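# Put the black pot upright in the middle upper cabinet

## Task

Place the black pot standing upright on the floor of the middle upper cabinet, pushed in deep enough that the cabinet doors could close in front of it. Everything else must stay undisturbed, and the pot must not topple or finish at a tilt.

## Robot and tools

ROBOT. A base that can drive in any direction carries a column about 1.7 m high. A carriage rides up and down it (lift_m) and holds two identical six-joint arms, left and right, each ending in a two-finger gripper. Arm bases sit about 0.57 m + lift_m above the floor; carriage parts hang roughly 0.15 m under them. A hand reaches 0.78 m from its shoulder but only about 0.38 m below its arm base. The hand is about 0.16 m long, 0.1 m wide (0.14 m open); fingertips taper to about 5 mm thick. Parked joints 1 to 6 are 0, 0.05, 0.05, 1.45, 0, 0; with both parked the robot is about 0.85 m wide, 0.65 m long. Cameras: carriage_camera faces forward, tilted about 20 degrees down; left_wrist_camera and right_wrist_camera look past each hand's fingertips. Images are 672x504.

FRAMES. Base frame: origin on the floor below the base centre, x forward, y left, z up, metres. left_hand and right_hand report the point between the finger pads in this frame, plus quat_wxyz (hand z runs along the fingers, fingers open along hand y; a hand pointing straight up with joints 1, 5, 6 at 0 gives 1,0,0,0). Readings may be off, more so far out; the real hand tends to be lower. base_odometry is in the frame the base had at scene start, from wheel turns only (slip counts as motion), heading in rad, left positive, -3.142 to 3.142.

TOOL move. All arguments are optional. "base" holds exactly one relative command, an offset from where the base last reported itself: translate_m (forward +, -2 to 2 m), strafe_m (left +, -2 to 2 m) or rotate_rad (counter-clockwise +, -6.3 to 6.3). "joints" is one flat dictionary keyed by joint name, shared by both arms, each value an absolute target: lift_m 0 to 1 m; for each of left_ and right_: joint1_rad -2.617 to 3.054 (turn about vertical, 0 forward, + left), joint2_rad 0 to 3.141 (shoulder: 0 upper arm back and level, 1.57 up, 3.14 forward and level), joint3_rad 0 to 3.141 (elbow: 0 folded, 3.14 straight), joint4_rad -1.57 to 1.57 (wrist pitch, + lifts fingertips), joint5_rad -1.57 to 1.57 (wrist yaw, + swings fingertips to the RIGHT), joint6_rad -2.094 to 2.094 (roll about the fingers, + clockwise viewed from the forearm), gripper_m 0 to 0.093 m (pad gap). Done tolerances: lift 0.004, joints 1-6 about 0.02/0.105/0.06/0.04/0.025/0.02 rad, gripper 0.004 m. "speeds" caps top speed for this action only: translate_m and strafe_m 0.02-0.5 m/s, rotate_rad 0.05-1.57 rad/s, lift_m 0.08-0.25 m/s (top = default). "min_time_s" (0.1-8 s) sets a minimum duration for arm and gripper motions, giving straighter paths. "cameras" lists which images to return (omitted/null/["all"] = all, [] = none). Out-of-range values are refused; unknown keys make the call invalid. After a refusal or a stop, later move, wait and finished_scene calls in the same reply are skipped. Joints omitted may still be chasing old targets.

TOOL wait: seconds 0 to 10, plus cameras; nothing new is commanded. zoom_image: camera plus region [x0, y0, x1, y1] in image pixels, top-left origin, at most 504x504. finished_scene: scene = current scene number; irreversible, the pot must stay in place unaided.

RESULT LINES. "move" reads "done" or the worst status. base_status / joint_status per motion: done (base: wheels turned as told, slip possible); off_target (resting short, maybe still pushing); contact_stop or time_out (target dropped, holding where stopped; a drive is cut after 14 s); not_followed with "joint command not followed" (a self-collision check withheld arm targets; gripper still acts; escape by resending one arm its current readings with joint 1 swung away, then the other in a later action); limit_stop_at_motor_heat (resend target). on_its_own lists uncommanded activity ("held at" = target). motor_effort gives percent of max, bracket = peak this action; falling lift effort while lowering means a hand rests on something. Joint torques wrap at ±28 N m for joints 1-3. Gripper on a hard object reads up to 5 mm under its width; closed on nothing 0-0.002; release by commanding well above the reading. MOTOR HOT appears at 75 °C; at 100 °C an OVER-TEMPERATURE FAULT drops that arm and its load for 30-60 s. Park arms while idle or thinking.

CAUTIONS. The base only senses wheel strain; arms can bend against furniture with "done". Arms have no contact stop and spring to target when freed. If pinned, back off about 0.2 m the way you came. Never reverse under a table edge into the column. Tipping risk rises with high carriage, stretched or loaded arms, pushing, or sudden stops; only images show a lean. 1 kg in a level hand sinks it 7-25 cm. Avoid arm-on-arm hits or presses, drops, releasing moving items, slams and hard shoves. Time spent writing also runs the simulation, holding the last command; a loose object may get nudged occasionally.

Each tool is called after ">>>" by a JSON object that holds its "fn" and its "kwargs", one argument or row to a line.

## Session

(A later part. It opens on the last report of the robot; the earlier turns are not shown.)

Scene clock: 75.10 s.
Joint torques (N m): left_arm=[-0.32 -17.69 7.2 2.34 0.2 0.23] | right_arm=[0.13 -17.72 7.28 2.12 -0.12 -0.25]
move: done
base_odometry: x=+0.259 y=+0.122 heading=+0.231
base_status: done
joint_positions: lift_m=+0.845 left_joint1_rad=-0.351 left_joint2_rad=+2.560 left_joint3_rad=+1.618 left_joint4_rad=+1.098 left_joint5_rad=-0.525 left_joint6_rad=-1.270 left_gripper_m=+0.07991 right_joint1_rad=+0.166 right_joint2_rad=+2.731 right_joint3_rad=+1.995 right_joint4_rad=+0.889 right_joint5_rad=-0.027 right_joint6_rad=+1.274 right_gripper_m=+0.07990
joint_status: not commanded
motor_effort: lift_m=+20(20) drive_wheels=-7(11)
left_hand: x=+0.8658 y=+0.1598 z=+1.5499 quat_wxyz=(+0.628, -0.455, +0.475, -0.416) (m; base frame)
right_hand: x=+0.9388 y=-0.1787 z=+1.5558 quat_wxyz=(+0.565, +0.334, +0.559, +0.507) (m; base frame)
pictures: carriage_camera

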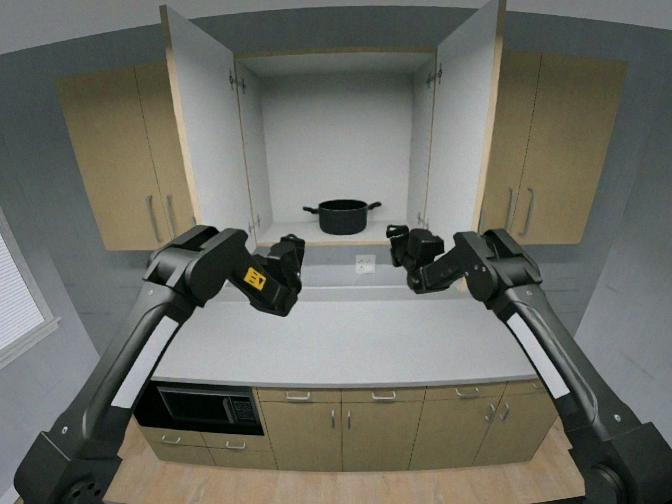

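>>> {"fn": "move", "kwargs": {
  "joints": {"lift_m": 0.822, "left_joint1_rad": 0, "left_joint2_rad": 1.2, "left_joint3_rad": 1.0, "left_joint4_rad": 0.6, "left_joint5_rad": 0, "left_joint6_rad": 0, "right_joint1_rad": 0, "right_joint2_rad": 1.2, "right_joint3_rad": 1.0, "right_joint4_rad": 0.6, "right_joint5_rad": 0, "right_joint6_rad": 0},
  "min_time_s": 2.5,
  "cameras": ["carriage_camera", "left_wrist_camera", "right_wrist_camera"]
}}

>>> {"fn": "zoom_image", "kwargs": {
  "camera": "left_wrist_camera",
  "region": [270, 300, 620, 470]
}}

>>> {"fn": "zoom_image", "kwargs": {
  "camera": "carriage_camera",
  "region": [250, 180, 430, 270]
}}

Scene clock: 81.27 s.
Joint torques (N m): left_arm=[0.57 -7.08 6.41 1.93 0.17 0.18] | right_arm=[-0.64 -6.01 5.86 1.76 0.15 -0.17]
move: done
base_odometry: x=+0.259 y=+0.122 heading=+0.231
base_status: not commanded
joint_positions: lift_m=+0.822 left_joint1_rad=-0.006 left_joint2_rad=+1.219 left_joint3_rad=+1.006 left_joint4_rad=+0.609 left_joint5_rad=-0.014 left_joint6_rad=-0.014 left_gripper_m=+0.07992 right_joint1_rad=+0.005 right_joint2_rad=+1.217 right_joint3_rad=+1.007 right_joint4_rad=+0.600 right_joint5_rad=-0.015 right_joint6_rad=+0.016 right_gripper_m=+0.07991
joint_status: all done
motor_effort: lift_m=+21(23) drive_wheels=-5(8)
left_hand: x=+0.6308 y=+0.3033 z=+1.8591 quat_wxyz=(+0.832, -0.008, +0.555, -0.005) (m; base frame)
right_hand: x=+0.6307 y=-0.2987 z=+1.8585 quat_wxyz=(+0.831, -0.003, +0.557, +0.013) (m; base frame)
pictures: carriage_camera, left_wrist_camera, right_wrist_camera

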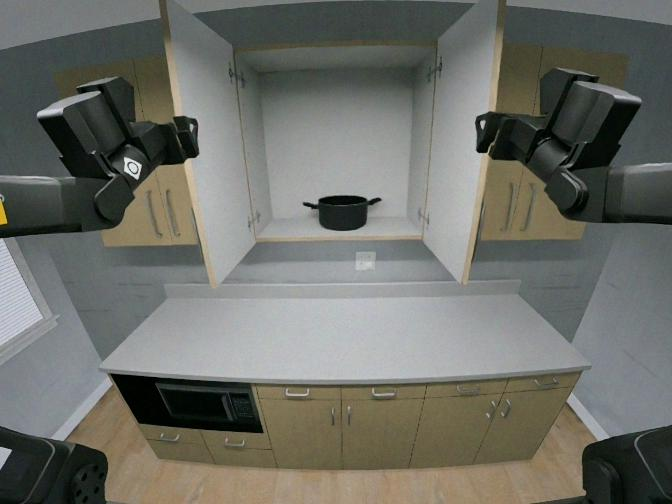

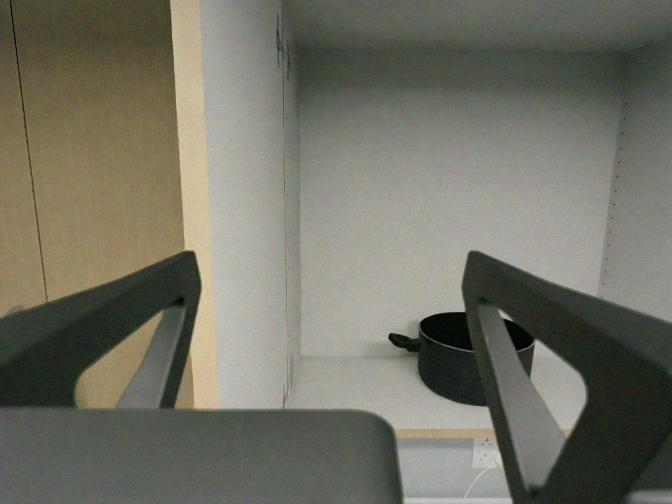

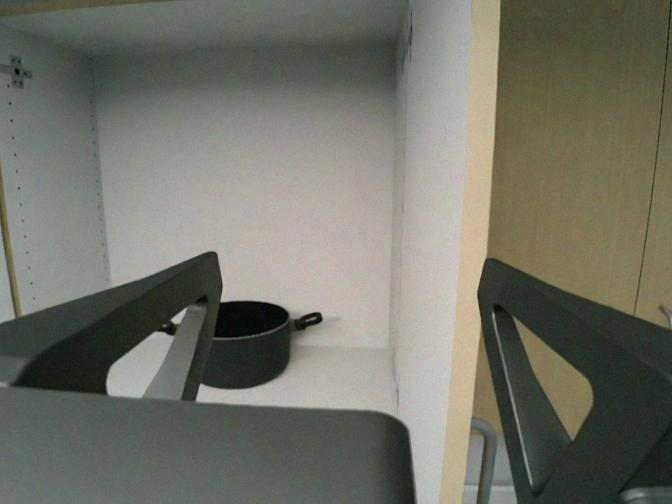

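Scaled by 1.440 from the camera's 672x504 image, which has a finer 960x720 frame.

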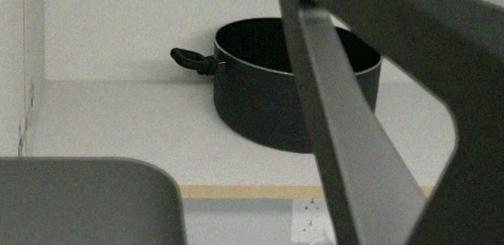

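Scaled by 2.800 from the camera's 672x504 image, which has a finer 960x720 frame.

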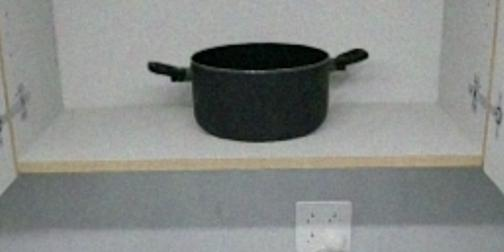

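>>> {"fn": "finished_scene", "kwargs": {
  "scene": 2
}}

The scene is finished: the task was done.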